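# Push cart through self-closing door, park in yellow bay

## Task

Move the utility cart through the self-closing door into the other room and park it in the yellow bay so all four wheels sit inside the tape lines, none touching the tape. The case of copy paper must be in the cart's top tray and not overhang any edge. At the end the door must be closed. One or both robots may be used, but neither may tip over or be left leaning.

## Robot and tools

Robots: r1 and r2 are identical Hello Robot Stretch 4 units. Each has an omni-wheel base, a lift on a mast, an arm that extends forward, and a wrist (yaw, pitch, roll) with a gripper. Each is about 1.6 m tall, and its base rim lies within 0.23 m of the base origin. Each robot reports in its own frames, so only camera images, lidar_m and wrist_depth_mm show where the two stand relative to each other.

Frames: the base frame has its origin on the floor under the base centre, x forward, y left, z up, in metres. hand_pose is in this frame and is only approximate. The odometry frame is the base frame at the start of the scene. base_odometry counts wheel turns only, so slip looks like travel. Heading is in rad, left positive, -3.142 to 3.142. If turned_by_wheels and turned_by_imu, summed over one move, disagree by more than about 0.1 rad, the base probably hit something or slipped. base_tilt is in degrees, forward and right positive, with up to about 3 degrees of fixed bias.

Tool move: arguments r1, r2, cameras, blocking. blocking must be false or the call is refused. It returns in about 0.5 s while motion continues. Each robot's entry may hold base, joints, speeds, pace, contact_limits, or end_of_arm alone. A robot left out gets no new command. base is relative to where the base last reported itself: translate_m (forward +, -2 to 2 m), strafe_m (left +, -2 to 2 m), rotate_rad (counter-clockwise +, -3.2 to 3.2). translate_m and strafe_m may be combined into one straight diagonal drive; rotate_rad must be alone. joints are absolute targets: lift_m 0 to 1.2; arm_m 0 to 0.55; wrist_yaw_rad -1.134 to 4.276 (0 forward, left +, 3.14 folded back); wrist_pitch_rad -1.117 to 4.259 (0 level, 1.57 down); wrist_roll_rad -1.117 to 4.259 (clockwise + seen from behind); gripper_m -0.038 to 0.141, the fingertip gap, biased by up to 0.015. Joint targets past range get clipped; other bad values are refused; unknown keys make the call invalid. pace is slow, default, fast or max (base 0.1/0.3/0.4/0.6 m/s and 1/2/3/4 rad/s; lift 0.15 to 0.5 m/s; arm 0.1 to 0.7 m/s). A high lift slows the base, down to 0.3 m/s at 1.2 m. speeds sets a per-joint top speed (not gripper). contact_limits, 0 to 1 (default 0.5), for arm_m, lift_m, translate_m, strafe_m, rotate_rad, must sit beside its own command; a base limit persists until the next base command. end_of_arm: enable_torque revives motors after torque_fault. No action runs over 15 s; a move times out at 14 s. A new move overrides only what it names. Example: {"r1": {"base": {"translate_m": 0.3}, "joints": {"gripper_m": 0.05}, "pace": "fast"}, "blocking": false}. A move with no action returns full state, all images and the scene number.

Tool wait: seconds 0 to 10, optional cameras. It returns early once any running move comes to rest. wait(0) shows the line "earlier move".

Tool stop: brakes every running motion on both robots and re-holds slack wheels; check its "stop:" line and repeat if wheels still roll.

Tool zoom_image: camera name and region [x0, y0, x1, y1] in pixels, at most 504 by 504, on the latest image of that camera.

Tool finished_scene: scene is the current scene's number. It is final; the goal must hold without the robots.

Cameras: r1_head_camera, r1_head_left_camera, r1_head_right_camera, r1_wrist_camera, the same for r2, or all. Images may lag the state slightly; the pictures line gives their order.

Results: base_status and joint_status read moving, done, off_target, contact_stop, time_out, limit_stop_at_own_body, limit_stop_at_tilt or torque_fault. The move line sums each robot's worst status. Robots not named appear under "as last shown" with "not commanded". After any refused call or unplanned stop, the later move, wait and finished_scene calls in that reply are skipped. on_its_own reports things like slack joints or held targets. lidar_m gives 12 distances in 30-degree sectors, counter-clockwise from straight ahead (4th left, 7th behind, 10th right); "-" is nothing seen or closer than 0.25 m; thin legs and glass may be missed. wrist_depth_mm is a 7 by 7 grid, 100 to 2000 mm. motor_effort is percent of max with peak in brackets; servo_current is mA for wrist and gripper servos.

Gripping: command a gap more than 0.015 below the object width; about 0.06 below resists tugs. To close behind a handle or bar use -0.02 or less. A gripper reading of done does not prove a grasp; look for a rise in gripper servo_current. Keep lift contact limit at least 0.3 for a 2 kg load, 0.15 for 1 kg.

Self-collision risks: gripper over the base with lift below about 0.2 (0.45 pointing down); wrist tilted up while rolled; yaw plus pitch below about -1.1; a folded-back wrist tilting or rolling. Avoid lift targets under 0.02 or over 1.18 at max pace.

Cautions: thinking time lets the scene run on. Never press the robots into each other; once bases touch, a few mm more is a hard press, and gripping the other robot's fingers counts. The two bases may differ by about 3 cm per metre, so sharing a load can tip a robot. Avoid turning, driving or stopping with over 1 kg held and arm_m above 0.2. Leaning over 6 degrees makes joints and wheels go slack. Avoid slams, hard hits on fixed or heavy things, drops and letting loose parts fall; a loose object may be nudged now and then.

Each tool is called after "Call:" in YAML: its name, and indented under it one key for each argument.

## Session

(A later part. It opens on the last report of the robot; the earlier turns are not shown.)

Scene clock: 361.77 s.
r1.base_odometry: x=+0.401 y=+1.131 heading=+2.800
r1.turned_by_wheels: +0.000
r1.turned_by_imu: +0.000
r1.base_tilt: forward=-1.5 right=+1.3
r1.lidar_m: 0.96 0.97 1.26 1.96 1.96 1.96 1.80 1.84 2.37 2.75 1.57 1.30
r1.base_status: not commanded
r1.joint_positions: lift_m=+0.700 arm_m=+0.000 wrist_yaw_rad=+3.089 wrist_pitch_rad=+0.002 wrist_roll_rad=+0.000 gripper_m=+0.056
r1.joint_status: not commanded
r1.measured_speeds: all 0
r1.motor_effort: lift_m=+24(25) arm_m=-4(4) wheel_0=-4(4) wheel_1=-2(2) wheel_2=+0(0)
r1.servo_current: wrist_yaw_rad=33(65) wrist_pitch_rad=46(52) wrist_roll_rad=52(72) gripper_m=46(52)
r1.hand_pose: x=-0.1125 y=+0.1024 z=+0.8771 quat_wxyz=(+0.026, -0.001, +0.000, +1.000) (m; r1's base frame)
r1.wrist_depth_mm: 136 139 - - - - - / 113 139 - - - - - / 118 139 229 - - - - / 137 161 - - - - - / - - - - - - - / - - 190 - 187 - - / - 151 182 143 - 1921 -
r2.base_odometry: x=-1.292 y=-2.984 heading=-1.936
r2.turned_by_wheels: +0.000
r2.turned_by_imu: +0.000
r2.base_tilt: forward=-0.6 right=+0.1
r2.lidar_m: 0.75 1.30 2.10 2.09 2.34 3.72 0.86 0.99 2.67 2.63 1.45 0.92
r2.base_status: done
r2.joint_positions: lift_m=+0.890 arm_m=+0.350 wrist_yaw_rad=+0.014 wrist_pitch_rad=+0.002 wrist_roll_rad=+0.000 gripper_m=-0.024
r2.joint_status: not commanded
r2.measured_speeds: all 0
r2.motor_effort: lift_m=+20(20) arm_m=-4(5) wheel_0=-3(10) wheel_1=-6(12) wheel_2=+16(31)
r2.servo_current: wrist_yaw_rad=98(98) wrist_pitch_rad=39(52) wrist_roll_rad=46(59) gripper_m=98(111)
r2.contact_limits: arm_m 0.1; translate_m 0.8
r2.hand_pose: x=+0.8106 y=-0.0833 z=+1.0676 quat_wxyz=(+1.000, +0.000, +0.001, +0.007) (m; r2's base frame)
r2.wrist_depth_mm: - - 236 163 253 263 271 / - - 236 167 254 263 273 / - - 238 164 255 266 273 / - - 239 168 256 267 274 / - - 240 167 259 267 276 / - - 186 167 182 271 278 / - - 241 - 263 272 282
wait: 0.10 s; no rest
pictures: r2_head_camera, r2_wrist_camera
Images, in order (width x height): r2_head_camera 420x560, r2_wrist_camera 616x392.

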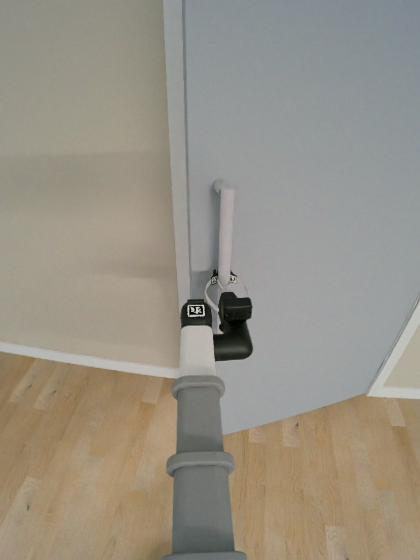

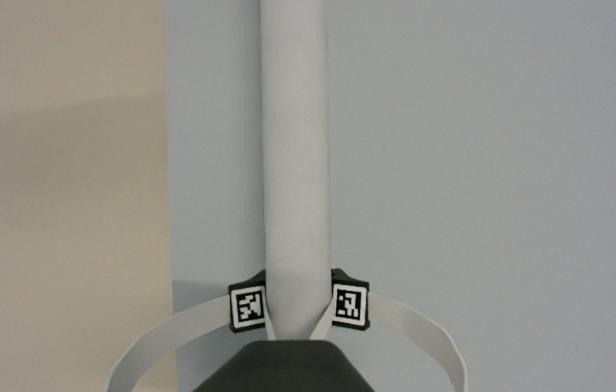

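Call:
move:
  blocking: false
  r2: {"base":{"translate_m":-0.30,"strafe_m":-0.14},"contact_limits":{"translate_m":0.8}}

Call:
wait:
  seconds: 4

Call:
wait:
  seconds: 0.1
  cameras: ["r2_head_camera","r2_wrist_camera","r2_head_right_camera"]

Scene clock: 370.47 s.
move: r2 moving
r1: as last shown
r1.base_tilt: forward=-1.6 right=+1.3
r1.lidar_m: 0.96 0.94 1.27 1.95 2.01 1.95 1.80 1.85 2.38 2.74 1.55 1.33
r1.motor_effort: lift_m=+24(24) arm_m=-4(4) wheel_0=-4(4) wheel_1=-1(1) wheel_2=+0(0)
r1.servo_current: wrist_yaw_rad=46(59) wrist_pitch_rad=39(52) wrist_roll_rad=33(59) gripper_m=33(46)
r1.wrist_depth_mm: 137 138 - - - - - / 113 139 - - - - - / 118 140 229 - - - - / 137 162 - - - - - / - - - - - - - / - - 190 - 187 - - / - 151 182 143 - - -
r2.base_odometry: x=-1.294 y=-2.950 heading=-1.935
r2.turned_by_wheels: +0.001
r2.turned_by_imu: +0.002
r2.base_tilt: forward=-0.6 right=+0.1
r2.lidar_m: 0.75 1.36 2.12 2.10 2.35 3.74 0.82 0.96 2.66 2.62 1.47 0.91
r2.base_status: translate_m moving; strafe_m moving
r2.joint_positions: lift_m=+0.890 arm_m=+0.350 wrist_yaw_rad=+0.014 wrist_pitch_rad=+0.002 wrist_roll_rad=+0.000 gripper_m=-0.024
r2.joint_status: not commanded
r2.measured_speeds: translate_m=-0.119 strafe_m=-0.056 rotate_rad=+0.002 lift_m=+0.000 arm_m=+0.000 wrist_yaw_rad=+0.000 wrist_pitch_rad=+0.000 wrist_roll_rad=+0.000
r2.motor_effort: lift_m=+20(20) arm_m=-4(5) wheel_0=-2(7) wheel_1=-10(12) wheel_2=+30(30)
r2.servo_current: wrist_yaw_rad=85(85) wrist_pitch_rad=39(46) wrist_roll_rad=46(52) gripper_m=98(111)
r2.contact_limits: arm_m 0.1; translate_m 0.8
r2.hand_pose: x=+0.8106 y=-0.0833 z=+1.0676 quat_wxyz=(+1.000, +0.000, +0.001, +0.007) (m; r2's base frame)
r2.wrist_depth_mm: - - 236 163 254 267 276 / - - 236 166 256 267 277 / - - 237 166 256 268 279 / - - 238 168 257 270 281 / - - 240 167 262 271 282 / - - 187 170 182 274 283 / - - 240 - 265 276 286
pictures: none

Scene clock: 372.47 s.
earlier move: r2 done
r1.base_odometry: x=+0.401 y=+1.131 heading=+2.800
r1.turned_by_wheels: +0.000
r1.turned_by_imu: +0.000
r1.base_tilt: forward=-1.6 right=+1.3
r1.lidar_m: 0.93 0.96 1.27 1.95 2.00 1.97 1.80 1.83 2.38 2.75 1.54 1.32
r1.base_status: not commanded
r1.joint_positions: lift_m=+0.700 arm_m=+0.000 wrist_yaw_rad=+3.089 wrist_pitch_rad=+0.002 wrist_roll_rad=+0.000 gripper_m=+0.056
r1.joint_status: not commanded
r1.measured_speeds: all 0
r1.motor_effort: lift_m=+24(25) arm_m=-4(4) wheel_0=-4(5) wheel_1=-1(2) wheel_2=+0(0)
r1.servo_current: wrist_yaw_rad=46(59) wrist_pitch_rad=39(52) wrist_roll_rad=46(72) gripper_m=39(52)
r1.hand_pose: x=-0.1125 y=+0.1024 z=+0.8771 quat_wxyz=(+0.026, -0.001, +0.000, +1.000) (m; r1's base frame)
r1.wrist_depth_mm: 136 138 - - - - - / 113 139 - - - - - / 117 140 228 - - - - / 137 162 - - - - - / - - - - - - - / - - 190 - 187 - - / - 151 182 143 - 1808 -
r2.base_odometry: x=-1.316 y=-2.654 heading=-1.937
r2.turned_by_wheels: -0.002
r2.turned_by_imu: +0.002
r2.base_tilt: forward=-0.6 right=+0.1
r2.lidar_m: 0.74 1.64 2.31 2.29 2.55 1.00 0.55 0.70 2.48 2.46 1.79 0.98
r2.base_status: done
r2.joint_positions: lift_m=+0.890 arm_m=+0.350 wrist_yaw_rad=+0.014 wrist_pitch_rad=+0.002 wrist_roll_rad=+0.000 gripper_m=-0.024
r2.joint_status: not commanded
r2.measured_speeds: all 0
r2.motor_effort: lift_m=+20(20) arm_m=-5(5) wheel_0=-9(11) wheel_1=-5(12) wheel_2=+9(31)
r2.servo_current: wrist_yaw_rad=78(98) wrist_pitch_rad=46(46) wrist_roll_rad=46(59) gripper_m=104(111)
r2.contact_limits: arm_m 0.1; translate_m 0.8
r2.hand_pose: x=+0.8105 y=-0.0834 z=+1.0676 quat_wxyz=(+1.000, +0.000, +0.001, +0.007) (m; r2's base frame)
r2.wrist_depth_mm: - 206 224 163 290 343 - / - 208 224 165 291 345 399 / - 209 227 166 294 345 - / - 209 226 166 296 349 402 / - 211 229 167 297 351 397 / - 211 186 167 180 362 - / - 135 226 - 309 - -
wait: 2.00 of 4 s (r2 has come to rest)
pictures: none

Scene clock: 372.57 s.
r1.base_odometry: x=+0.401 y=+1.131 heading=+2.800
r1.turned_by_wheels: +0.000
r1.turned_by_imu: +0.000
r1.base_tilt: forward=-1.6 right=+1.3
r1.lidar_m: 0.96 0.97 1.24 1.95 1.98 1.98 1.81 1.84 2.36 2.73 1.57 1.32
r1.base_status: not commanded
r1.joint_positions: lift_m=+0.700 arm_m=+0.000 wrist_yaw_rad=+3.089 wrist_pitch_rad=+0.002 wrist_roll_rad=+0.000 gripper_m=+0.056
r1.joint_status: not commanded
r1.measured_speeds: all 0
r1.motor_effort: lift_m=+24(25) arm_m=-4(4) wheel_0=-4(5) wheel_1=-1(2) wheel_2=+0(0)
r1.servo_current: wrist_yaw_rad=59(59) wrist_pitch_rad=39(52) wrist_roll_rad=46(72) gripper_m=46(52)
r1.hand_pose: x=-0.1125 y=+0.1024 z=+0.8771 quat_wxyz=(+0.026, -0.001, +0.000, +1.000) (m; r1's base frame)
r1.wrist_depth_mm: 137 139 - - - - - / 113 139 - - - - - / 117 140 229 - - - - / 137 161 - - - - - / - - - - - - - / - - 190 - 187 - - / - 151 182 143 - 1921 -
r2.base_odometry: x=-1.316 y=-2.654 heading=-1.937
r2.turned_by_wheels: +0.000
r2.turned_by_imu: +0.000
r2.base_tilt: forward=-0.6 right=+0.0
r2.lidar_m: 0.74 1.64 2.31 2.29 2.56 1.01 0.57 0.73 2.46 2.45 1.77 1.00
r2.base_status: done
r2.joint_positions: lift_m=+0.890 arm_m=+0.350 wrist_yaw_rad=+0.014 wrist_pitch_rad=+0.002 wrist_roll_rad=+0.000 gripper_m=-0.024
r2.joint_status: not commanded
r2.measured_speeds: all 0
r2.motor_effort: lift_m=+20(20) arm_m=-4(5) wheel_0=-9(11) wheel_1=-5(12) wheel_2=+9(31)
r2.servo_current: wrist_yaw_rad=72(98) wrist_pitch_rad=39(46) wrist_roll_rad=46(59) gripper_m=98(111)
r2.contact_limits: arm_m 0.1; translate_m 0.8
r2.hand_pose: x=+0.8105 y=-0.0834 z=+1.0676 quat_wxyz=(+1.000, +0.000, +0.001, +0.007) (m; r2's base frame)
r2.wrist_depth_mm: - 206 224 163 291 342 - / - 208 225 165 293 345 399 / - 208 227 166 294 347 389 / - 209 227 167 294 349 402 / - 210 227 168 297 349 407 / - 211 186 168 180 366 - / - 135 225 - 307 - -
wait: 0.10 s; no rest
pictures: r2_head_camera, r2_head_right_camera, r2_wrist_camera
Images, in order (width x height): r2_head_camera 420x560, r2_head_right_camera 420x672, r2_wrist_camera 616x392.

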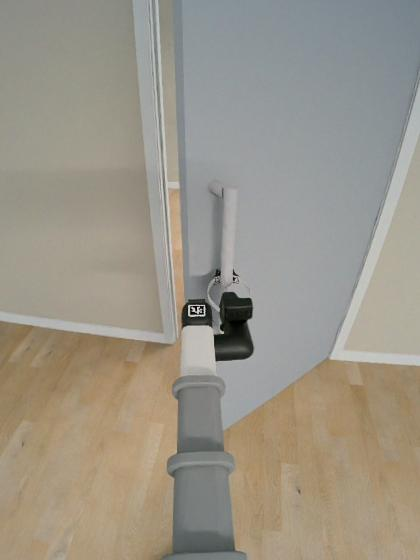

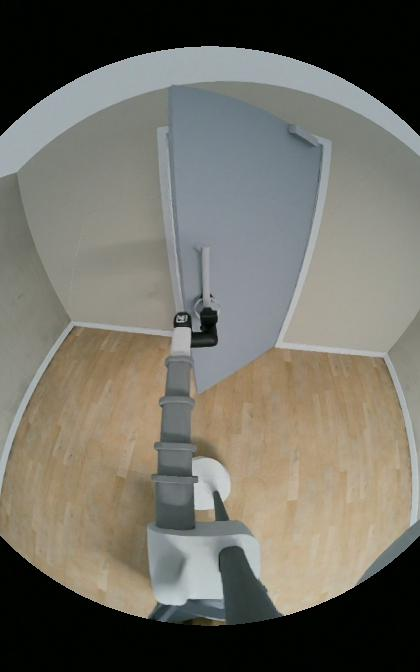

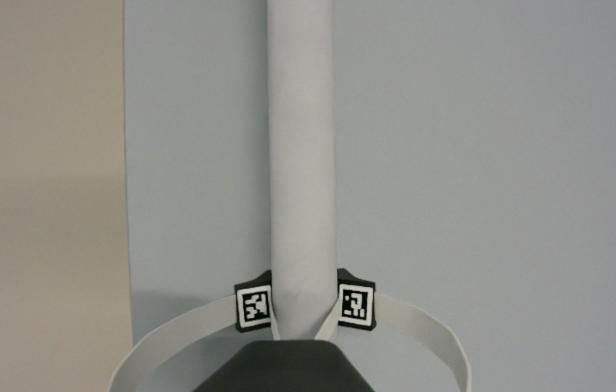

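Call:
move:
  blocking: false
  r2: {"base":{"translate_m":-0.08,"strafe_m":-0.235},"joints":{"arm_m":0.51},"speeds":{"arm_m":0.12},"contact_limits":{"translate_m":0.8}}

Call:
wait:
  seconds: 4

Call:
wait:
  seconds: 0.5
  cameras: ["r2_head_camera","r2_wrist_camera","r2_head_right_camera","r1_head_left_camera"]

Scene clock: 391.57 s.
move: r2 moving
r1: as last shown
r1.base_tilt: forward=-1.6 right=+1.2
r1.lidar_m: 0.97 0.97 1.26 1.94 2.00 1.98 1.78 1.86 2.37 2.76 1.56 1.29
r1.motor_effort: lift_m=+24(24) arm_m=-4(4) wheel_0=-3(4) wheel_1=-2(2) wheel_2=+0(0)
r1.servo_current: wrist_yaw_rad=65(65) wrist_pitch_rad=39(46) wrist_roll_rad=65(65) gripper_m=46(46)
r1.wrist_depth_mm: 137 139 - - - - - / 113 139 - - - - - / 118 140 229 - - - - / 137 161 - - - - - / - - - - - - - / - - 191 - 187 - - / - 151 182 143 - 1863 -
r2.base_odometry: x=-1.340 y=-2.634 heading=-1.932
r2.turned_by_wheels: +0.005
r2.turned_by_imu: +0.014
r2.base_tilt: forward=-0.7 right=+0.0
r2.lidar_m: 0.79 1.63 2.33 2.31 2.63 0.77 0.57 0.77 2.43 2.42 1.76 1.05
r2.base_status: translate_m moving; strafe_m moving
r2.joint_positions: lift_m=+0.890 arm_m=+0.392 wrist_yaw_rad=+0.016 wrist_pitch_rad=+0.002 wrist_roll_rad=+0.000 gripper_m=-0.024
r2.joint_status: arm_m moving
r2.measured_speeds: translate_m=-0.040 strafe_m=-0.116 rotate_rad=+0.014 lift_m=+0.000 arm_m=+0.119 wrist_yaw_rad=+0.001 wrist_pitch_rad=+0.000 wrist_roll_rad=+0.000
r2.motor_effort: lift_m=+20(20) arm_m=+9(9) wheel_0=+28(28) wheel_1=-1(12) wheel_2=+18(20)
r2.servo_current: wrist_yaw_rad=85(91) wrist_pitch_rad=39(46) wrist_roll_rad=46(52) gripper_m=85(104)
r2.contact_limits: translate_m 0.8
r2.hand_pose: x=+0.8528 y=-0.0827 z=+1.0676 quat_wxyz=(+1.000, +0.000, +0.001, +0.008) (m; r2's base frame)
r2.wrist_depth_mm: - 212 220 258 285 325 370 / - 212 224 259 286 325 370 / - 214 224 256 287 327 370 / - 213 226 263 290 329 373 / - 216 224 258 290 330 379 / - 210 178 179 286 330 379 / - 211 229 - 135 349 384
pictures: none

Scene clock: 394.13 s.
earlier move: r2 contact_stop
r1.base_odometry: x=+0.401 y=+1.131 heading=+2.800
r1.turned_by_wheels: +0.000
r1.turned_by_imu: +0.000
r1.base_tilt: forward=-1.6 right=+1.2
r1.lidar_m: 0.95 0.95 1.27 1.95 1.98 1.98 1.80 1.84 2.34 2.74 1.58 1.31
r1.base_status: not commanded
r1.joint_positions: lift_m=+0.700 arm_m=+0.000 wrist_yaw_rad=+3.089 wrist_pitch_rad=+0.002 wrist_roll_rad=+0.000 gripper_m=+0.056
r1.joint_status: not commanded
r1.measured_speeds: all 0
r1.motor_effort: lift_m=+24(25) arm_m=-4(4) wheel_0=-3(4) wheel_1=-1(2) wheel_2=+0(0)
r1.servo_current: wrist_yaw_rad=39(65) wrist_pitch_rad=46(52) wrist_roll_rad=46(65) gripper_m=39(46)
r1.hand_pose: x=-0.1125 y=+0.1024 z=+0.8771 quat_wxyz=(+0.026, -0.001, +0.000, +1.000) (m; r1's base frame)
r1.wrist_depth_mm: 136 138 - - - - - / 114 139 - - - - - / 118 140 229 - - - - / 137 162 - - - - - / - - - - - - - / - - 190 - 187 - - / - 151 182 143 - 1921 -
r2.base_odometry: x=-1.454 y=-2.616 heading=-1.813
r2.turned_by_wheels: +0.119
r2.turned_by_imu: +0.250
r2.base_tilt: forward=-0.6 right=+0.1
r2.lidar_m: 0.89 1.82 2.42 2.50 3.18 0.64 0.74 2.52 2.32 2.12 1.43 1.03
r2.base_status: translate_m contact_stop (by the wheels' count: +0.009 of -0.080); strafe_m contact_stop (by the wheels' count: -0.147 of -0.235)
r2.joint_positions: lift_m=+0.890 arm_m=+0.510 wrist_yaw_rad=+0.007 wrist_pitch_rad=+0.002 wrist_roll_rad=+0.000 gripper_m=-0.024
r2.joint_status: all done
r2.measured_speeds: all 0
r2.on_its_own: the wheels are slack since a contact_stop
r2.motor_effort: lift_m=+20(20) arm_m=-4(14) wheel_0=+0(43) wheel_1=+0(12) wheel_2=+0(22)
r2.servo_current: wrist_yaw_rad=52(124) wrist_pitch_rad=39(46) wrist_roll_rad=52(59) gripper_m=78(104)
r2.contact_limits: translate_m 0.8
r2.hand_pose: x=+0.9699 y=-0.0855 z=+1.0676 quat_wxyz=(+1.000, +0.000, +0.001, +0.003) (m; r2's base frame)
r2.wrist_depth_mm: - - 243 162 242 242 240 / - - 243 164 243 242 243 / - - 246 165 245 244 243 / - - 246 167 245 246 245 / - - 249 167 248 248 247 / - - 185 168 179 247 247 / - - 251 - 250 248 250
wait: 2.57 of 4 s (r2 has come to rest)
pictures: none

not run: a stop that you did not command came earlier in this reply.

Call:
move:
  blocking: false
  r2: {"base":{"translate_m":-0.17,"strafe_m":-0.03},"contact_limits":{"translate_m":0.8}}

Call:
wait:
  seconds: 4

Call:
wait:
  seconds: 0.5
  cameras: ["r2_head_camera","r2_wrist_camera","r2_head_right_camera","r1_head_left_camera"]

Scene clock: 405.30 s.
move: r2 moving
r1: as last shown
r1.base_tilt: forward=-1.6 right=+1.3
r1.lidar_m: 0.97 0.98 1.24 1.96 2.00 1.97 1.81 1.84 2.37 2.75 1.58 1.30
r1.motor_effort: lift_m=+24(24) arm_m=-4(4) wheel_0=-3(4) wheel_1=-1(1) wheel_2=+0(0)
r1.servo_current: wrist_yaw_rad=46(72) wrist_pitch_rad=39(46) wrist_roll_rad=46(59) gripper_m=39(46)
r1.wrist_depth_mm: 136 139 - - - - - / 113 139 - - - - - / 118 140 229 - - - - / 137 161 - - - - - / - - - - - - - / - - 190 - 188 - - / - 150 182 143 - 1921 -
r2.base_odometry: x=-1.452 y=-2.585 heading=-1.812
r2.turned_by_wheels: +0.000
r2.turned_by_imu: -0.006
r2.base_tilt: forward=-0.6 right=+0.0
r2.lidar_m: 0.90 1.84 2.42 2.48 3.25 0.61 0.72 2.49 2.31 2.16 1.46 1.03
r2.base_status: translate_m moving; strafe_m moving
r2.joint_positions: lift_m=+0.890 arm_m=+0.510 wrist_yaw_rad=+0.007 wrist_pitch_rad=+0.002 wrist_roll_rad=+0.000 gripper_m=-0.024
r2.joint_status: not commanded
r2.measured_speeds: translate_m=-0.125 strafe_m=-0.020 rotate_rad=-0.002 lift_m=+0.000 arm_m=+0.000 wrist_yaw_rad=+0.000 wrist_pitch_rad=+0.000 wrist_roll_rad=+0.000
r2.motor_effort: lift_m=+20(20) arm_m=-3(4) wheel_0=-6(11) wheel_1=-11(14) wheel_2=+25(26)
r2.servo_current: wrist_yaw_rad=52(59) wrist_pitch_rad=39(46) wrist_roll_rad=52(65) gripper_m=78(85)
r2.contact_limits: translate_m 0.8
r2.hand_pose: x=+0.9699 y=-0.0854 z=+1.0676 quat_wxyz=(+1.000, +0.000, +0.001, +0.003) (m; r2's base frame)
r2.wrist_depth_mm: - - 241 163 243 245 246 / - - 242 167 246 246 247 / - - 244 165 246 248 250 / - - 245 168 247 248 249 / - - 246 167 249 251 251 / - - 185 167 181 251 252 / - - 249 - 253 254 254
pictures: none

Scene clock: 406.73 s.
earlier move: r2 done
r1.base_odometry: x=+0.401 y=+1.131 heading=+2.800
r1.turned_by_wheels: +0.000
r1.turned_by_imu: +0.000
r1.base_tilt: forward=-1.6 right=+1.2
r1.lidar_m: 0.98 0.96 1.25 1.96 1.99 1.96 1.78 1.85 2.37 2.74 1.61 1.33
r1.base_status: not commanded
r1.joint_positions: lift_m=+0.700 arm_m=+0.000 wrist_yaw_rad=+3.089 wrist_pitch_rad=+0.002 wrist_roll_rad=+0.000 gripper_m=+0.056
r1.joint_status: not commanded
r1.measured_speeds: all 0
r1.motor_effort: lift_m=+24(25) arm_m=-4(4) wheel_0=-4(4) wheel_1=-1(2) wheel_2=+0(0)
r1.servo_current: wrist_yaw_rad=52(72) wrist_pitch_rad=46(52) wrist_roll_rad=59(72) gripper_m=46(46)
r1.hand_pose: x=-0.1125 y=+0.1024 z=+0.8771 quat_wxyz=(+0.026, -0.001, +0.000, +1.000) (m; r1's base frame)
r1.wrist_depth_mm: 136 138 - - - - - / 113 139 - - - - - / 117 140 229 - - - - / 137 161 - - - - - / - - - - - - - / - - 190 - 187 - - / - 151 183 143 - 1863 -
r2.base_odometry: x=-1.442 y=-2.444 heading=-1.813
r2.turned_by_wheels: -0.001
r2.turned_by_imu: +0.000
r2.base_tilt: forward=-0.6 right=+0.1
r2.lidar_m: 0.91 2.00 2.51 2.55 0.57 0.53 0.60 2.41 2.23 2.28 1.64 1.07
r2.base_status: done
r2.joint_positions: lift_m=+0.890 arm_m=+0.510 wrist_yaw_rad=+0.007 wrist_pitch_rad=+0.002 wrist_roll_rad=+0.000 gripper_m=-0.024
r2.joint_status: not commanded
r2.measured_speeds: all 0
r2.motor_effort: lift_m=+20(20) arm_m=-4(4) wheel_0=-9(11) wheel_1=-8(14) wheel_2=+10(26)
r2.servo_current: wrist_yaw_rad=52(65) wrist_pitch_rad=39(46) wrist_roll_rad=52(65) gripper_m=72(85)
r2.contact_limits: translate_m 0.8
r2.hand_pose: x=+0.9699 y=-0.0854 z=+1.0676 quat_wxyz=(+1.000, +0.000, +0.001, +0.004) (m; r2's base frame)
r2.wrist_depth_mm: - - 235 163 254 268 279 / - - 235 164 256 267 281 / - - 236 165 256 270 281 / - - 238 167 258 271 283 / - - 238 167 262 273 286 / - - 186 168 181 276 287 / - 136 238 - 264 281 289
wait: 1.43 of 4 s (r2 has come to rest)
pictures: none

Scene clock: 407.23 s.
r1.base_odometry: x=+0.401 y=+1.131 heading=+2.800
r1.turned_by_wheels: +0.000
r1.turned_by_imu: +0.000
r1.base_tilt: forward=-1.6 right=+1.3
r1.lidar_m: 0.95 0.99 1.27 1.95 2.01 1.97 1.80 1.86 2.40 2.74 1.55 1.33
r1.base_status: not commanded
r1.joint_positions: lift_m=+0.700 arm_m=+0.000 wrist_yaw_rad=+3.089 wrist_pitch_rad=+0.002 wrist_roll_rad=+0.000 gripper_m=+0.056
r1.joint_status: not commanded
r1.measured_speeds: all 0
r1.motor_effort: lift_m=+24(25) arm_m=-4(4) wheel_0=-4(4) wheel_1=-1(2) wheel_2=+0(0)
r1.servo_current: wrist_yaw_rad=39(72) wrist_pitch_rad=39(52) wrist_roll_rad=39(72) gripper_m=46(46)
r1.hand_pose: x=-0.1125 y=+0.1024 z=+0.8771 quat_wxyz=(+0.026, -0.001, +0.000, +1.000) (m; r1's base frame)
r1.wrist_depth_mm: 136 138 - - - - - / 113 139 - - - - - / 118 139 228 - - - - / 137 162 - - - - - / - - - - - - - / - - 191 - 187 - - / - 151 182 143 - 1983 -
r2.base_odometry: x=-1.442 y=-2.444 heading=-1.813
r2.turned_by_wheels: +0.000
r2.turned_by_imu: +0.000
r2.base_tilt: forward=-0.6 right=+0.1
r2.lidar_m: 0.91 2.01 2.51 2.56 0.55 0.52 0.61 2.39 2.23 2.27 1.59 1.08
r2.base_status: done
r2.joint_positions: lift_m=+0.890 arm_m=+0.510 wrist_yaw_rad=+0.007 wrist_pitch_rad=+0.002 wrist_roll_rad=+0.000 gripper_m=-0.024
r2.joint_status: not commanded
r2.measured_speeds: all 0
r2.motor_effort: lift_m=+20(20) arm_m=-3(4) wheel_0=-10(11) wheel_1=-8(14) wheel_2=+10(26)
r2.servo_current: wrist_yaw_rad=52(65) wrist_pitch_rad=46(46) wrist_roll_rad=52(65) gripper_m=78(85)
r2.contact_limits: translate_m 0.8
r2.hand_pose: x=+0.9699 y=-0.0854 z=+1.0676 quat_wxyz=(+1.000, +0.000, +0.001, +0.004) (m; r2's base frame)
r2.wrist_depth_mm: - - 234 163 254 268 279 / - - 236 164 256 267 279 / - - 236 165 256 271 283 / - - 238 167 257 271 283 / - - 239 167 262 273 285 / - - 187 168 181 276 286 / - 135 239 - 265 281 289
wait: 0.50 s; at rest by 0.27 s
pictures: r1_head_left_camera, r2_head_camera, r2_head_right_camera, r2_wrist_camera
Images, in order (width x height): r1_head_left_camera 420x672, r2_head_camera 420x560, r2_head_right_camera 420x672, r2_wrist_camera 616x392.

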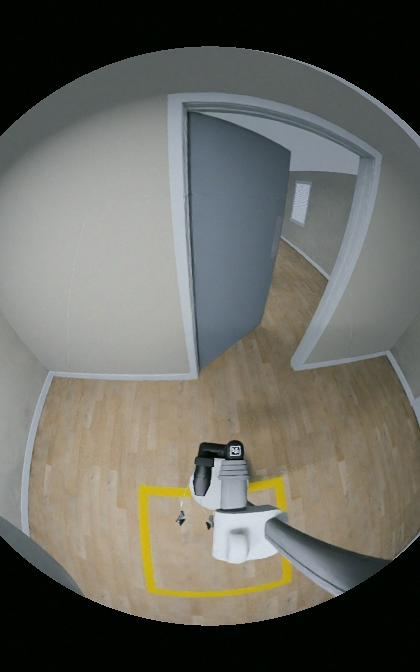

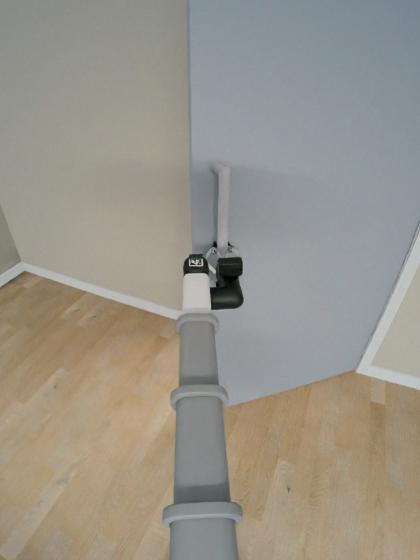

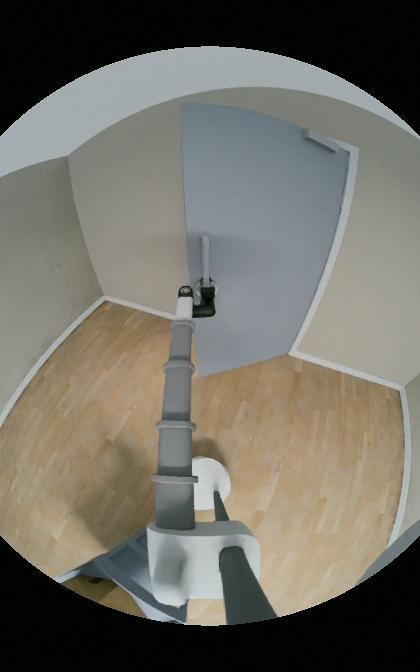

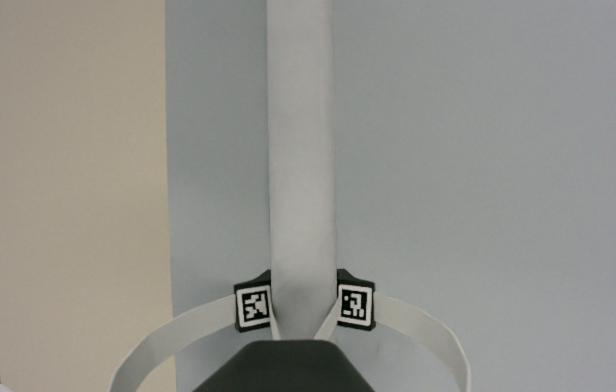

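Call:
move:
  blocking: false
  r2: {"base":{"translate_m":-0.06,"strafe_m":-0.12},"joints":{"arm_m":0.26},"speeds":{"arm_m":0.17},"pace":"slow","contact_limits":{"translate_m":0.9}}

Call:
wait:
  seconds: 4

Call:
wait:
  seconds: 0.5
  cameras: ["r2_head_camera","r2_wrist_camera","r2_head_right_camera"]

Scene clock: 412.83 s.
move: r2 moving
r1: as last shown
r1.lidar_m: 0.94 0.97 1.25 1.96 1.98 1.95 1.79 1.83 2.38 2.74 1.58 1.32
r1.servo_current: wrist_yaw_rad=39(59) wrist_pitch_rad=46(46) wrist_roll_rad=59(59) gripper_m=39(46)
r1.wrist_depth_mm: 136 139 - - - - - / 113 139 - - - - - / 117 140 229 - - - - / 137 161 - - - - - / - - - - - - - / - - 190 - 187 - - / - 151 182 143 - 1808 -
r2.base_odometry: x=-1.452 y=-2.436 heading=-1.813
r2.turned_by_wheels: +0.000
r2.turned_by_imu: -0.010
r2.base_tilt: forward=-0.6 right=+0.1
r2.lidar_m: 0.86 1.97 2.52 2.57 0.54 0.51 0.60 2.37 2.22 2.29 1.62 1.04
r2.base_status: translate_m moving; strafe_m moving
r2.joint_positions: lift_m=+0.890 arm_m=+0.461 wrist_yaw_rad=+0.007 wrist_pitch_rad=+0.002 wrist_roll_rad=+0.000 gripper_m=-0.024
r2.joint_status: arm_m moving
r2.measured_speeds: translate_m=-0.021 strafe_m=-0.039 rotate_rad=-0.011 lift_m=+0.000 arm_m=-0.172 wrist_yaw_rad=+0.000 wrist_pitch_rad=+0.000 wrist_roll_rad=+0.000
r2.motor_effort: lift_m=+20(20) arm_m=-15(17) wheel_0=+0(8) wheel_1=-13(14) wheel_2=+17(17)
r2.servo_current: wrist_yaw_rad=65(65) wrist_pitch_rad=33(46) wrist_roll_rad=46(59) gripper_m=72(78)
r2.contact_limits: translate_m 0.9
r2.hand_pose: x=+0.9211 y=-0.0854 z=+1.0676 quat_wxyz=(+1.000, +0.000, +0.001, +0.004) (m; r2's base frame)
r2.wrist_depth_mm: - - 231 163 259 279 297 / - - 232 164 260 281 296 / - - 233 165 264 282 297 / - - 235 166 264 283 298 / - - 236 168 267 285 303 / - - 186 168 180 289 306 / - - 236 - 271 294 309
pictures: none

Scene clock: 414.97 s.
earlier move: r2 done
r1.base_odometry: x=+0.401 y=+1.131 heading=+2.800
r1.turned_by_wheels: +0.000
r1.turned_by_imu: +0.000
r1.base_tilt: forward=-1.6 right=+1.3
r1.lidar_m: 0.96 0.95 1.27 1.96 1.99 1.97 1.79 1.84 2.34 2.73 1.57 1.33
r1.base_status: not commanded
r1.joint_positions: lift_m=+0.700 arm_m=+0.000 wrist_yaw_rad=+3.089 wrist_pitch_rad=+0.002 wrist_roll_rad=+0.000 gripper_m=+0.056
r1.joint_status: not commanded
r1.measured_speeds: all 0
r1.motor_effort: lift_m=+24(25) arm_m=-4(4) wheel_0=-4(4) wheel_1=-1(2) wheel_2=+0(0)
r1.servo_current: wrist_yaw_rad=52(65) wrist_pitch_rad=46(52) wrist_roll_rad=59(72) gripper_m=39(52)
r1.hand_pose: x=-0.1125 y=+0.1024 z=+0.8771 quat_wxyz=(+0.026, -0.001, +0.000, +1.000) (m; r1's base frame)
r1.wrist_depth_mm: 136 138 - - - - - / 113 139 - - - - - / 117 140 228 - - - - / 137 161 - - - - - / - - - - - - - / - - 190 - 187 - - / - 151 182 143 - 1863 -
r2.base_odometry: x=-1.545 y=-2.358 heading=-1.813
r2.turned_by_wheels: +0.001
r2.turned_by_imu: -0.095
r2.base_tilt: forward=-0.6 right=+0.1
r2.lidar_m: 0.64 1.84 2.61 2.63 0.54 0.54 0.59 2.41 2.15 2.16 1.70 0.93
r2.base_status: done
r2.joint_positions: lift_m=+0.890 arm_m=+0.261 wrist_yaw_rad=+0.003 wrist_pitch_rad=+0.002 wrist_roll_rad=+0.000 gripper_m=-0.024
r2.joint_status: all done
r2.measured_speeds: all 0
r2.motor_effort: lift_m=+20(20) arm_m=-15(20) wheel_0=-2(12) wheel_1=-7(16) wheel_2=+14(17)
r2.servo_current: wrist_yaw_rad=59(72) wrist_pitch_rad=39(46) wrist_roll_rad=52(59) gripper_m=78(85)
r2.contact_limits: translate_m 0.9
r2.hand_pose: x=+0.7202 y=-0.0866 z=+1.0676 quat_wxyz=(+1.000, +0.000, +0.001, +0.001) (m; r2's base frame)
r2.wrist_depth_mm: - 195 221 163 320 387 - / - 195 221 165 322 384 - / - 193 223 167 324 384 - / - 196 224 166 325 387 - / - 197 224 169 329 389 - / - 198 186 171 180 - - / - 125 220 - 355 - -
wait: 2.13 of 4 s (r2 has come to rest)
pictures: none

Scene clock: 415.47 s.
r1.base_odometry: x=+0.401 y=+1.131 heading=+2.800
r1.turned_by_wheels: +0.000
r1.turned_by_imu: +0.000
r1.base_tilt: forward=-1.6 right=+1.3
r1.lidar_m: 0.96 0.95 1.29 1.94 2.00 1.95 1.81 1.85 2.37 2.72 1.55 1.32
r1.base_status: not commanded
r1.joint_positions: lift_m=+0.700 arm_m=+0.000 wrist_yaw_rad=+3.089 wrist_pitch_rad=+0.002 wrist_roll_rad=+0.000 gripper_m=+0.056
r1.joint_status: not commanded
r1.measured_speeds: all 0
r1.motor_effort: lift_m=+24(25) arm_m=-4(4) wheel_0=-3(4) wheel_1=-1(2) wheel_2=+0(0)
r1.servo_current: wrist_yaw_rad=39(65) wrist_pitch_rad=52(52) wrist_roll_rad=52(72) gripper_m=46(52)
r1.hand_pose: x=-0.1125 y=+0.1024 z=+0.8771 quat_wxyz=(+0.026, -0.001, +0.000, +1.000) (m; r1's base frame)
r1.wrist_depth_mm: 136 138 - - - - - / 113 139 - - - - - / 118 140 229 - - - - / 137 162 - - - - - / - - - - - - - / - - 190 - 187 - - / - 151 182 143 - 1921 -
r2.base_odometry: x=-1.545 y=-2.358 heading=-1.813
r2.turned_by_wheels: +0.000
r2.turned_by_imu: +0.000
r2.base_tilt: forward=-0.6 right=+0.1
r2.lidar_m: 0.65 1.84 2.59 2.61 0.57 0.55 0.62 2.40 2.14 2.15 1.69 0.93
r2.base_status: done
r2.joint_positions: lift_m=+0.890 arm_m=+0.261 wrist_yaw_rad=+0.003 wrist_pitch_rad=+0.002 wrist_roll_rad=+0.000 gripper_m=-0.024
r2.joint_status: all done
r2.measured_speeds: all 0
r2.motor_effort: lift_m=+20(20) arm_m=-15(20) wheel_0=-2(12) wheel_1=-7(16) wheel_2=+14(17)
r2.servo_current: wrist_yaw_rad=46(72) wrist_pitch_rad=39(46) wrist_roll_rad=46(59) gripper_m=72(85)
r2.contact_limits: translate_m 0.9
r2.hand_pose: x=+0.7202 y=-0.0866 z=+1.0676 quat_wxyz=(+1.000, +0.000, +0.001, +0.001) (m; r2's base frame)
r2.wrist_depth_mm: - 195 221 163 320 384 - / - 195 222 165 320 387 - / - 193 222 166 324 387 - / - 197 224 166 325 389 - / - 197 224 169 325 392 - / - 197 186 171 180 - - / - 124 220 - 355 - -
wait: 0.50 s; at rest by 0.27 s
pictures: r2_head_camera, r2_head_right_camera, r2_wrist_camera
Images, in order (width x height): r2_head_camera 420x560, r2_head_right_camera 420x672, r2_wrist_camera 616x392.

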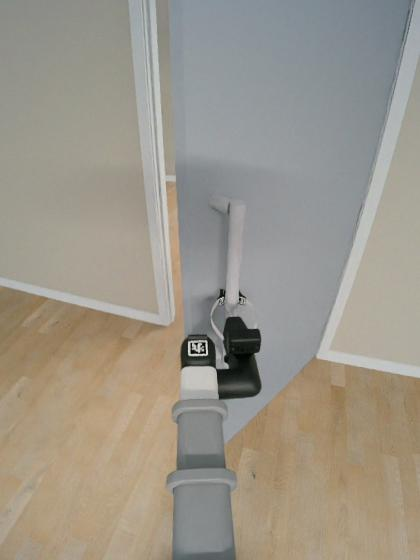

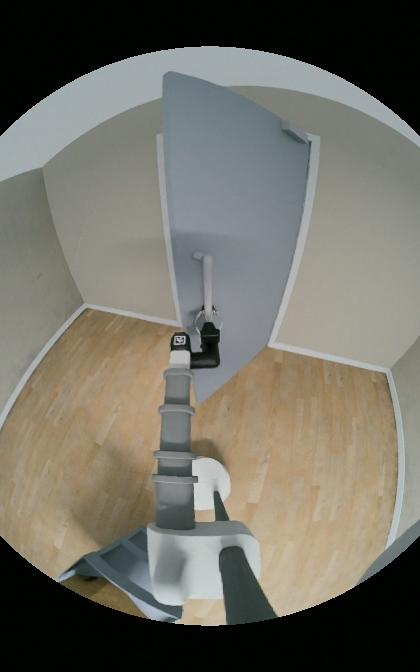

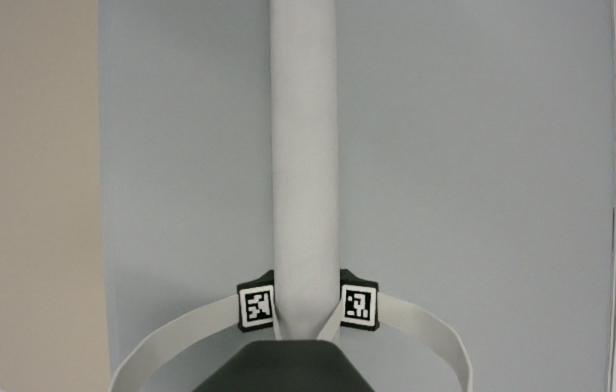

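Call:
move:
  blocking: false
  r2: {"base":{"translate_m":-0.06,"strafe_m":-0.25},"joints":{"arm_m":0.12},"speeds":{"arm_m":0.06},"pace":"slow","contact_limits":{"translate_m":0.9}}

Call:
wait:
  seconds: 4

Call:
wait:
  seconds: 0.5
  cameras: ["r2_head_camera","r2_wrist_camera","r2_head_right_camera"]

Scene clock: 423.00 s.
move: r2 moving
r1: as last shown
r1.lidar_m: 0.96 0.98 1.26 1.95 2.00 1.95 1.81 1.84 2.35 2.76 1.56 1.32
r1.motor_effort: lift_m=+24(24) arm_m=-4(4) wheel_0=-3(4) wheel_1=-1(2) wheel_2=+0(0)
r1.servo_current: wrist_yaw_rad=39(59) wrist_pitch_rad=33(52) wrist_roll_rad=46(59) gripper_m=46(52)
r1.wrist_depth_mm: 137 138 - - - - - / 113 139 - - - - - / 118 140 229 - - - - / 137 161 - - - - - / - - - - - - - / - - 190 - 188 - - / - 150 182 143 - 1921 -
r2.base_odometry: x=-1.556 y=-2.352 heading=-1.813
r2.turned_by_wheels: +0.000
r2.turned_by_imu: -0.036
r2.base_tilt: forward=-0.6 right=+0.1
r2.lidar_m: 0.63 1.79 2.61 2.61 0.62 0.54 0.57 2.44 2.14 2.15 1.71 0.94
r2.base_status: translate_m moving; strafe_m moving
r2.joint_positions: lift_m=+0.890 arm_m=+0.235 wrist_yaw_rad=+0.005 wrist_pitch_rad=+0.002 wrist_roll_rad=+0.000 gripper_m=-0.024
r2.joint_status: arm_m moving
r2.measured_speeds: translate_m=-0.012 strafe_m=-0.058 rotate_rad=+0.017 lift_m=+0.000 arm_m=-0.058 wrist_yaw_rad=+0.000 wrist_pitch_rad=+0.000 wrist_roll_rad=+0.000
r2.motor_effort: lift_m=+20(20) arm_m=-15(23) wheel_0=-2(6) wheel_1=-17(19) wheel_2=+16(20)
r2.servo_current: wrist_yaw_rad=65(65) wrist_pitch_rad=33(46) wrist_roll_rad=26(52) gripper_m=85(85)
r2.contact_limits: translate_m 0.9
r2.hand_pose: x=+0.6947 y=-0.0861 z=+1.0676 quat_wxyz=(+1.000, +0.000, +0.001, +0.002) (m; r2's base frame)
r2.wrist_depth_mm: - 186 225 163 340 - - / - 187 222 164 343 - - / - 189 221 166 343 - - / - 190 224 166 345 - - / - 189 224 168 345 - - / - 193 186 168 180 - - / - 185 218 - 366 - -
pictures: none

Scene clock: 426.30 s.
earlier move: r2 done
r1.base_odometry: x=+0.401 y=+1.131 heading=+2.800
r1.turned_by_wheels: +0.000
r1.turned_by_imu: +0.000
r1.base_tilt: forward=-1.6 right=+1.3
r1.lidar_m: 0.97 0.93 1.27 1.95 2.00 1.99 1.78 1.85 2.37 2.74 1.58 1.31
r1.base_status: not commanded
r1.joint_positions: lift_m=+0.700 arm_m=+0.000 wrist_yaw_rad=+3.089 wrist_pitch_rad=+0.002 wrist_roll_rad=+0.000 gripper_m=+0.056
r1.joint_status: not commanded
r1.measured_speeds: all 0
r1.motor_effort: lift_m=+24(25) arm_m=-4(4) wheel_0=-4(5) wheel_1=-1(2) wheel_2=+0(0)
r1.servo_current: wrist_yaw_rad=59(78) wrist_pitch_rad=46(52) wrist_roll_rad=39(65) gripper_m=39(52)
r1.hand_pose: x=-0.1125 y=+0.1024 z=+0.8771 quat_wxyz=(+0.026, -0.001, +0.000, +1.000) (m; r1's base frame)
r1.wrist_depth_mm: 137 139 - - - - - / 113 139 - - - - - / 118 140 229 - - - - / 137 161 - - - - - / - - - - - - - / - - 190 - 187 - - / - 151 182 143 - 1863 -
r2.base_odometry: x=-1.773 y=-2.240 heading=-1.811
r2.turned_by_wheels: +0.002
r2.turned_by_imu: -0.258
r2.base_tilt: forward=-0.6 right=+0.0
r2.lidar_m: 0.47 1.73 2.18 2.75 2.90 0.60 0.62 2.78 2.06 1.97 2.03 1.53
r2.base_status: done
r2.joint_positions: lift_m=+0.890 arm_m=+0.120 wrist_yaw_rad=+0.018 wrist_pitch_rad=+0.002 wrist_roll_rad=+0.000 gripper_m=-0.024
r2.joint_status: all done
r2.measured_speeds: all 0
r2.motor_effort: lift_m=+20(20) arm_m=-6(24) wheel_0=+7(17) wheel_1=-7(21) wheel_2=+24(31)
r2.servo_current: wrist_yaw_rad=104(124) wrist_pitch_rad=39(46) wrist_roll_rad=52(59) gripper_m=78(85)
r2.contact_limits: translate_m 0.9
r2.hand_pose: x=+0.5810 y=-0.0821 z=+1.0676 quat_wxyz=(+1.000, +0.000, +0.001, +0.009) (m; r2's base frame)
r2.wrist_depth_mm: 128 166 245 163 - - - / 129 167 230 165 - - - / 129 167 245 166 - - - / 131 167 245 168 - - - / 132 166 260 167 - - - / 132 158 186 171 177 - - / 133 150 225 - - - -
wait: 3.30 of 4 s (r2 has come to rest)
pictures: none

Scene clock: 426.80 s.
r1.base_odometry: x=+0.401 y=+1.131 heading=+2.800
r1.turned_by_wheels: +0.000
r1.turned_by_imu: +0.000
r1.base_tilt: forward=-1.6 right=+1.2
r1.lidar_m: 0.98 0.96 1.25 1.94 1.99 1.97 1.80 1.85 2.37 2.73 1.55 1.33
r1.base_status: not commanded
r1.joint_positions: lift_m=+0.700 arm_m=+0.000 wrist_yaw_rad=+3.089 wrist_pitch_rad=+0.002 wrist_roll_rad=+0.000 gripper_m=+0.056
r1.joint_status: not commanded
r1.measured_speeds: all 0
r1.motor_effort: lift_m=+24(25) arm_m=-4(4) wheel_0=-3(5) wheel_1=-1(2) wheel_2=+0(0)
r1.servo_current: wrist_yaw_rad=52(78) wrist_pitch_rad=39(52) wrist_roll_rad=46(65) gripper_m=39(52)
r1.hand_pose: x=-0.1125 y=+0.1024 z=+0.8771 quat_wxyz=(+0.026, -0.001, +0.000, +1.000) (m; r1's base frame)
r1.wrist_depth_mm: 137 138 - - - - - / 113 139 - - - - - / 118 140 229 - - - - / 137 162 - - - - - / - - - - - - - / - - 191 - 188 - - / - 151 182 143 - 1921 -
r2.base_odometry: x=-1.773 y=-2.240 heading=-1.811
r2.turned_by_wheels: +0.000
r2.turned_by_imu: +0.000
r2.base_tilt: forward=-0.6 right=+0.1
r2.lidar_m: 0.44 1.70 2.22 2.74 2.92 0.62 0.60 2.72 2.08 1.99 2.06 1.53
r2.base_status: done
r2.joint_positions: lift_m=+0.890 arm_m=+0.120 wrist_yaw_rad=+0.018 wrist_pitch_rad=+0.002 wrist_roll_rad=+0.000 gripper_m=-0.024
r2.joint_status: all done
r2.measured_speeds: all 0
r2.motor_effort: lift_m=+20(20) arm_m=-6(24) wheel_0=+7(17) wheel_1=-7(21) wheel_2=+24(31)
r2.servo_current: wrist_yaw_rad=98(124) wrist_pitch_rad=39(46) wrist_roll_rad=39(59) gripper_m=72(85)
r2.contact_limits: translate_m 0.9
r2.hand_pose: x=+0.5810 y=-0.0821 z=+1.0676 quat_wxyz=(+1.000, +0.000, +0.001, +0.009) (m; r2's base frame)
r2.wrist_depth_mm: 128 166 244 163 - - - / 129 167 230 166 - - - / 130 166 244 166 - - - / 131 166 245 167 - - - / 132 166 259 168 - - - / 132 158 186 170 177 - - / 132 150 225 - - - -
wait: 0.50 s; at rest by 0.27 s
pictures: r2_head_camera, r2_head_right_camera, r2_wrist_camera
Images, in order (width x height): r2_head_camera 420x560, r2_head_right_camera 420x672, r2_wrist_camera 616x392.

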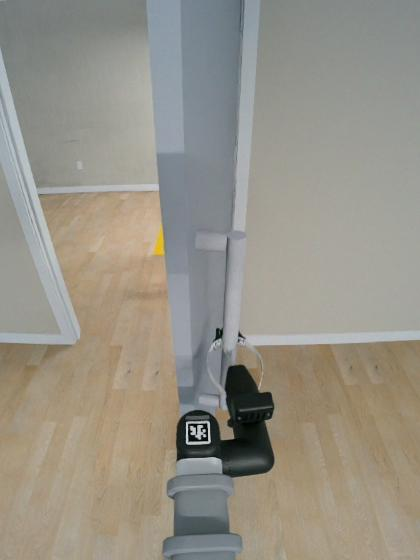

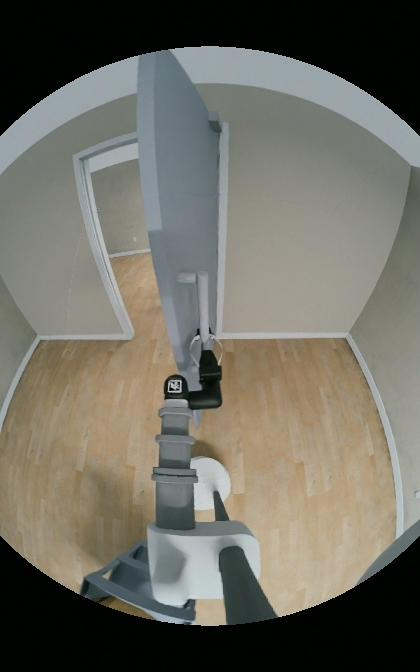

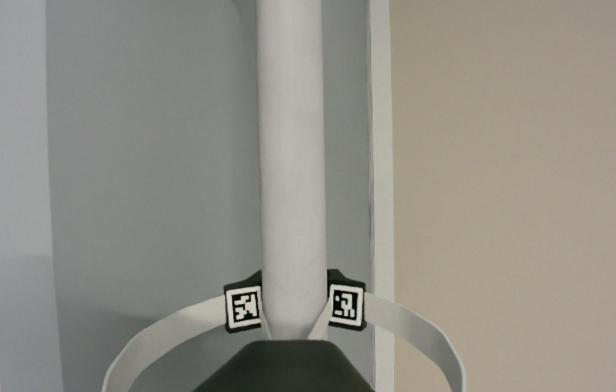

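Call:
move:
  blocking: false
  r2: {"base":{"strafe_m":-0.1},"pace":"slow","contact_limits":{"strafe_m":0.9}}

Call:
wait:
  seconds: 3

Call:
move:
  blocking: false
  r2: {"base":{"rotate_rad":0.2},"pace":"slow","contact_limits":{"rotate_rad":0.9}}

Call:
wait:
  seconds: 3

Call:
wait:
  seconds: 0.5
  cameras: ["r2_head_camera","r2_wrist_camera","r2_head_right_camera"]

Scene clock: 440.27 s.
move: r2 moving
r1: as last shown
r1.base_tilt: forward=-1.6 right=+1.3
r1.lidar_m: 0.96 0.94 1.28 1.96 2.00 2.00 1.79 1.81 2.37 2.75 1.57 1.32
r1.motor_effort: lift_m=+24(24) arm_m=-4(4) wheel_0=-4(4) wheel_1=-1(1) wheel_2=+0(0)
r1.servo_current: wrist_yaw_rad=46(52) wrist_pitch_rad=39(46) wrist_roll_rad=59(65) gripper_m=39(52)
r1.wrist_depth_mm: 136 139 - - - - - / 113 139 - - - - - / 118 140 229 - - - - / 137 162 - - - - - / - - - - - - - / - - 191 - 188 - - / - 151 182 143 - 1863 -
r2.base_odometry: x=-1.787 y=-2.237 heading=-1.810
r2.turned_by_wheels: +0.001
r2.turned_by_imu: +0.002
r2.base_tilt: forward=-0.6 right=+0.1
r2.lidar_m: 0.47 1.71 2.19 2.75 2.92 0.62 0.62 2.75 2.06 1.97 2.04 1.53
r2.base_status: strafe_m moving
r2.joint_positions: lift_m=+0.890 arm_m=+0.120 wrist_yaw_rad=+0.018 wrist_pitch_rad=+0.002 wrist_roll_rad=+0.000 gripper_m=-0.024
r2.joint_status: not commanded
r2.measured_speeds: translate_m=+0.000 strafe_m=-0.056 rotate_rad=+0.000 lift_m=+0.000 arm_m=+0.000 wrist_yaw_rad=+0.000 wrist_pitch_rad=+0.000 wrist_roll_rad=+0.000
r2.motor_effort: lift_m=+20(20) arm_m=-6(6) wheel_0=+12(15) wheel_1=-9(10) wheel_2=+13(22)
r2.servo_current: wrist_yaw_rad=111(111) wrist_pitch_rad=39(52) wrist_roll_rad=46(52) gripper_m=78(85)
r2.contact_limits: strafe_m 0.9
r2.hand_pose: x=+0.5810 y=-0.0821 z=+1.0676 quat_wxyz=(+1.000, +0.000, +0.001, +0.009) (m; r2's base frame)
r2.wrist_depth_mm: 126 161 235 163 - - - / 131 169 235 163 - - - / 131 178 235 165 - - - / 131 177 234 166 - - - / 131 169 247 168 - - - / 131 160 183 169 173 - - / 131 146 217 - - - -
pictures: none

Scene clock: 441.90 s.
earlier move: r2 done
r1.base_odometry: x=+0.401 y=+1.131 heading=+2.800
r1.turned_by_wheels: +0.000
r1.turned_by_imu: +0.000
r1.base_tilt: forward=-1.6 right=+1.3
r1.lidar_m: 0.96 0.96 1.28 1.95 2.02 1.98 1.80 1.85 2.35 2.75 1.57 1.30
r1.base_status: not commanded
r1.joint_positions: lift_m=+0.700 arm_m=+0.000 wrist_yaw_rad=+3.089 wrist_pitch_rad=+0.002 wrist_roll_rad=+0.000 gripper_m=+0.056
r1.joint_status: not commanded
r1.measured_speeds: all 0
r1.motor_effort: lift_m=+24(25) arm_m=-4(4) wheel_0=-3(4) wheel_1=-1(1) wheel_2=+0(0)
r1.servo_current: wrist_yaw_rad=33(59) wrist_pitch_rad=39(46) wrist_roll_rad=46(72) gripper_m=46(52)
r1.hand_pose: x=-0.1125 y=+0.1024 z=+0.8771 quat_wxyz=(+0.026, -0.001, +0.000, +1.000) (m; r1's base frame)
r1.wrist_depth_mm: 136 138 - - - - - / 114 139 - - - - - / 117 140 228 - - - - / 137 162 - - - - - / - - - - - - - / - - 190 - 187 - - / - 151 181 143 - 1921 -
r2.base_odometry: x=-1.870 y=-2.217 heading=-1.809
r2.turned_by_wheels: +0.000
r2.turned_by_imu: +0.002
r2.base_tilt: forward=-0.7 right=+0.0
r2.lidar_m: 0.46 1.73 2.19 2.86 0.79 0.64 0.66 2.60 1.97 1.89 2.00 1.53
r2.base_status: done
r2.joint_positions: lift_m=+0.890 arm_m=+0.120 wrist_yaw_rad=+0.018 wrist_pitch_rad=+0.002 wrist_roll_rad=+0.000 gripper_m=-0.024
r2.joint_status: not commanded
r2.measured_speeds: all 0
r2.motor_effort: lift_m=+20(20) arm_m=-4(6) wheel_0=+15(22) wheel_1=+0(10) wheel_2=+7(22)
r2.servo_current: wrist_yaw_rad=104(117) wrist_pitch_rad=46(52) wrist_roll_rad=52(59) gripper_m=78(85)
r2.contact_limits: strafe_m 0.9
r2.hand_pose: x=+0.5809 y=-0.0821 z=+1.0676 quat_wxyz=(+1.000, +0.000, +0.001, +0.009) (m; r2's base frame)
r2.wrist_depth_mm: 123 171 235 159 - - - / 128 172 235 160 - - - / 134 172 235 161 - - - / 128 171 251 164 - - - / 128 169 233 164 - - - / 122 160 182 166 163 - - / 126 159 230 - - - -
wait: 1.63 of 3 s (r2 has come to rest)
pictures: none

Scene clock: 442.40 s.
move: r2 moving
r1: as last shown
r1.lidar_m: 0.96 0.97 1.26 1.96 1.98 1.96 1.80 1.86 2.38 2.73 1.57 1.31
r1.motor_effort: lift_m=+24(25) arm_m=-4(4) wheel_0=-4(4) wheel_1=-1(1) wheel_2=+0(0)
r1.servo_current: wrist_yaw_rad=52(65) wrist_pitch_rad=39(52) wrist_roll_rad=52(59) gripper_m=46(46)
r1.wrist_depth_mm: 136 139 - - - - - / 113 139 - - - - - / 118 139 229 - - - - / 137 162 - - - - - / - - - - - - - / - - 190 - 188 - - / - 151 182 143 - 1863 -
r2.base_odometry: x=-1.870 y=-2.217 heading=-1.689
r2.turned_by_wheels: +0.120
r2.turned_by_imu: +0.117
r2.base_tilt: forward=-0.7 right=+0.0
r2.lidar_m: 0.47 1.79 2.54 2.85 0.71 0.62 - 2.39 1.92 1.90 1.84 1.48
r2.base_status: rotate_rad moving
r2.joint_positions: lift_m=+0.890 arm_m=+0.120 wrist_yaw_rad=-0.001 wrist_pitch_rad=+0.002 wrist_roll_rad=+0.000 gripper_m=-0.024
r2.joint_status: not commanded
r2.measured_speeds: translate_m=+0.001 strafe_m=-0.002 rotate_rad=+0.423 lift_m=+0.000 arm_m=+0.000 wrist_yaw_rad=-0.021 wrist_pitch_rad=+0.000 wrist_roll_rad=+0.000
r2.motor_effort: lift_m=+20(20) arm_m=-4(4) wheel_0=-7(12) wheel_1=-6(7) wheel_2=-9(12)
r2.servo_current: wrist_yaw_rad=39(104) wrist_pitch_rad=46(46) wrist_roll_rad=52(59) gripper_m=78(85)
r2.contact_limits: rotate_rad 0.9
r2.hand_pose: x=+0.5793 y=-0.0876 z=+1.0676 quat_wxyz=(+1.000, +0.000, +0.001, +0.000) (m; r2's base frame)
r2.wrist_depth_mm: 121 158 233 157 - - - / 122 165 233 158 - - - / 123 158 233 160 - - - / 123 158 234 161 - - - / 123 156 232 162 - - - / 124 156 186 163 175 - - / 125 136 214 - - - -
pictures: none

Scene clock: 443.33 s.
earlier move: r2 done
r1.base_odometry: x=+0.401 y=+1.131 heading=+2.800
r1.turned_by_wheels: +0.000
r1.turned_by_imu: +0.000
r1.base_tilt: forward=-1.6 right=+1.3
r1.lidar_m: 0.96 0.97 1.26 1.94 1.99 1.96 1.82 1.83 2.38 2.76 1.56 1.30
r1.base_status: not commanded
r1.joint_positions: lift_m=+0.700 arm_m=+0.000 wrist_yaw_rad=+3.089 wrist_pitch_rad=+0.002 wrist_roll_rad=+0.000 gripper_m=+0.056
r1.joint_status: not commanded
r1.measured_speeds: all 0
r1.motor_effort: lift_m=+24(25) arm_m=-4(4) wheel_0=-4(4) wheel_1=-1(1) wheel_2=+0(0)
r1.servo_current: wrist_yaw_rad=39(65) wrist_pitch_rad=39(52) wrist_roll_rad=46(59) gripper_m=46(46)
r1.hand_pose: x=-0.1125 y=+0.1024 z=+0.8771 quat_wxyz=(+0.026, -0.001, +0.000, +1.000) (m; r1's base frame)
r1.wrist_depth_mm: 136 138 - - - - - / 114 139 - - - - - / 118 140 228 - - - - / 137 161 - - - - - / - - - - - - - / - - 190 - 188 - - / - 151 182 143 - 1983 -
r2.base_odometry: x=-1.870 y=-2.217 heading=-1.608
r2.turned_by_wheels: +0.080
r2.turned_by_imu: +0.079
r2.base_tilt: forward=-0.7 right=+0.0
r2.lidar_m: 0.50 1.76 2.86 2.87 0.70 0.65 4.02 2.24 1.91 1.91 1.74 1.47
r2.base_status: done
r2.joint_positions: lift_m=+0.890 arm_m=+0.120 wrist_yaw_rad=+0.017 wrist_pitch_rad=+0.002 wrist_roll_rad=+0.000 gripper_m=-0.024
r2.joint_status: not commanded
r2.measured_speeds: all 0
r2.motor_effort: lift_m=+20(20) arm_m=-4(4) wheel_0=+2(12) wheel_1=-4(7) wheel_2=+11(15)
r2.servo_current: wrist_yaw_rad=91(111) wrist_pitch_rad=39(46) wrist_roll_rad=52(59) gripper_m=72(85)
r2.contact_limits: rotate_rad 0.9
r2.hand_pose: x=+0.5808 y=-0.0824 z=+1.0676 quat_wxyz=(+1.000, +0.000, +0.001, +0.009) (m; r2's base frame)
r2.wrist_depth_mm: 148 175 230 163 - - - / 148 175 222 164 - - - / 148 176 221 165 - - - / 149 176 232 167 - - - / 151 182 232 167 - - - / 152 175 186 169 176 - - / 155 163 221 - - - -
wait: 0.93 of 3 s (r2 has come to rest)
pictures: none

Scene clock: 443.83 s.
r1.base_odometry: x=+0.401 y=+1.131 heading=+2.800
r1.turned_by_wheels: +0.000
r1.turned_by_imu: +0.000
r1.base_tilt: forward=-1.6 right=+1.3
r1.lidar_m: 0.97 0.99 1.26 1.93 1.99 1.95 1.79 1.85 2.36 2.75 1.57 1.32
r1.base_status: not commanded
r1.joint_positions: lift_m=+0.700 arm_m=+0.000 wrist_yaw_rad=+3.089 wrist_pitch_rad=+0.002 wrist_roll_rad=+0.000 gripper_m=+0.056
r1.joint_status: not commanded
r1.measured_speeds: all 0
r1.motor_effort: lift_m=+24(25) arm_m=-4(4) wheel_0=-4(4) wheel_1=-1(1) wheel_2=+0(0)
r1.servo_current: wrist_yaw_rad=39(65) wrist_pitch_rad=39(52) wrist_roll_rad=59(59) gripper_m=46(46)
r1.hand_pose: x=-0.1125 y=+0.1024 z=+0.8771 quat_wxyz=(+0.026, -0.001, +0.000, +1.000) (m; r1's base frame)
r1.wrist_depth_mm: 136 138 - - - - - / 113 139 - - - - - / 118 140 229 - - - - / 137 161 - - - - - / - - - - - - - / - - 190 - 187 - - / - 151 182 143 - 1921 -
r2.base_odometry: x=-1.870 y=-2.217 heading=-1.608
r2.turned_by_wheels: +0.000
r2.turned_by_imu: +0.000
r2.base_tilt: forward=-0.6 right=+0.1
r2.lidar_m: 0.48 1.76 2.84 2.86 0.68 0.66 4.03 2.25 1.90 1.89 1.78 1.47
r2.base_status: done
r2.joint_positions: lift_m=+0.890 arm_m=+0.120 wrist_yaw_rad=+0.017 wrist_pitch_rad=+0.002 wrist_roll_rad=+0.000 gripper_m=-0.024
r2.joint_status: not commanded
r2.measured_speeds: all 0
r2.motor_effort: lift_m=+20(20) arm_m=-4(4) wheel_0=+3(12) wheel_1=-4(7) wheel_2=+11(15)
r2.servo_current: wrist_yaw_rad=85(111) wrist_pitch_rad=39(46) wrist_roll_rad=59(59) gripper_m=78(85)
r2.contact_limits: rotate_rad 0.9
r2.hand_pose: x=+0.5808 y=-0.0824 z=+1.0676 quat_wxyz=(+1.000, +0.000, +0.001, +0.009) (m; r2's base frame)
r2.wrist_depth_mm: 148 174 230 163 - - - / 148 174 221 164 - - - / 148 176 221 165 - - - / 149 175 232 166 - - - / 151 181 232 167 - - - / 151 174 187 167 176 - - / 152 162 220 - - - -
wait: 0.50 s; at rest by 0.27 s
pictures: r2_head_camera, r2_head_right_camera, r2_wrist_camera
Images, in order (width x height): r2_head_camera 420x560, r2_head_right_camera 420x672, r2_wrist_camera 616x392.

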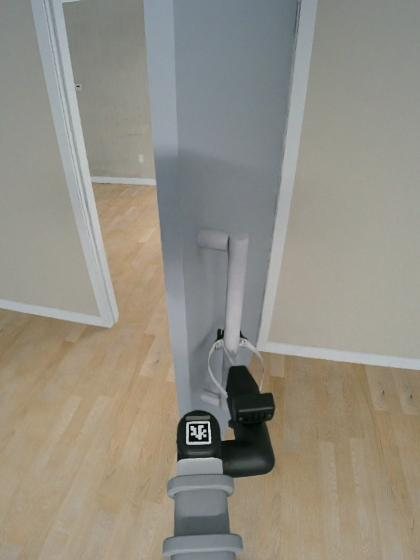

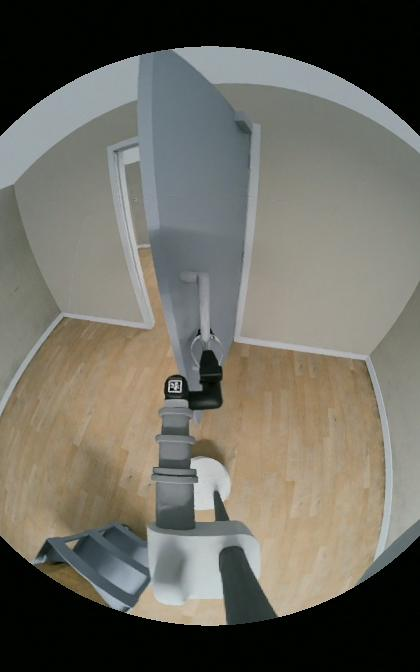

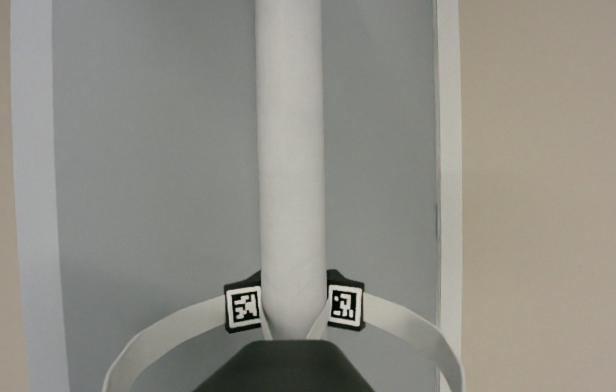

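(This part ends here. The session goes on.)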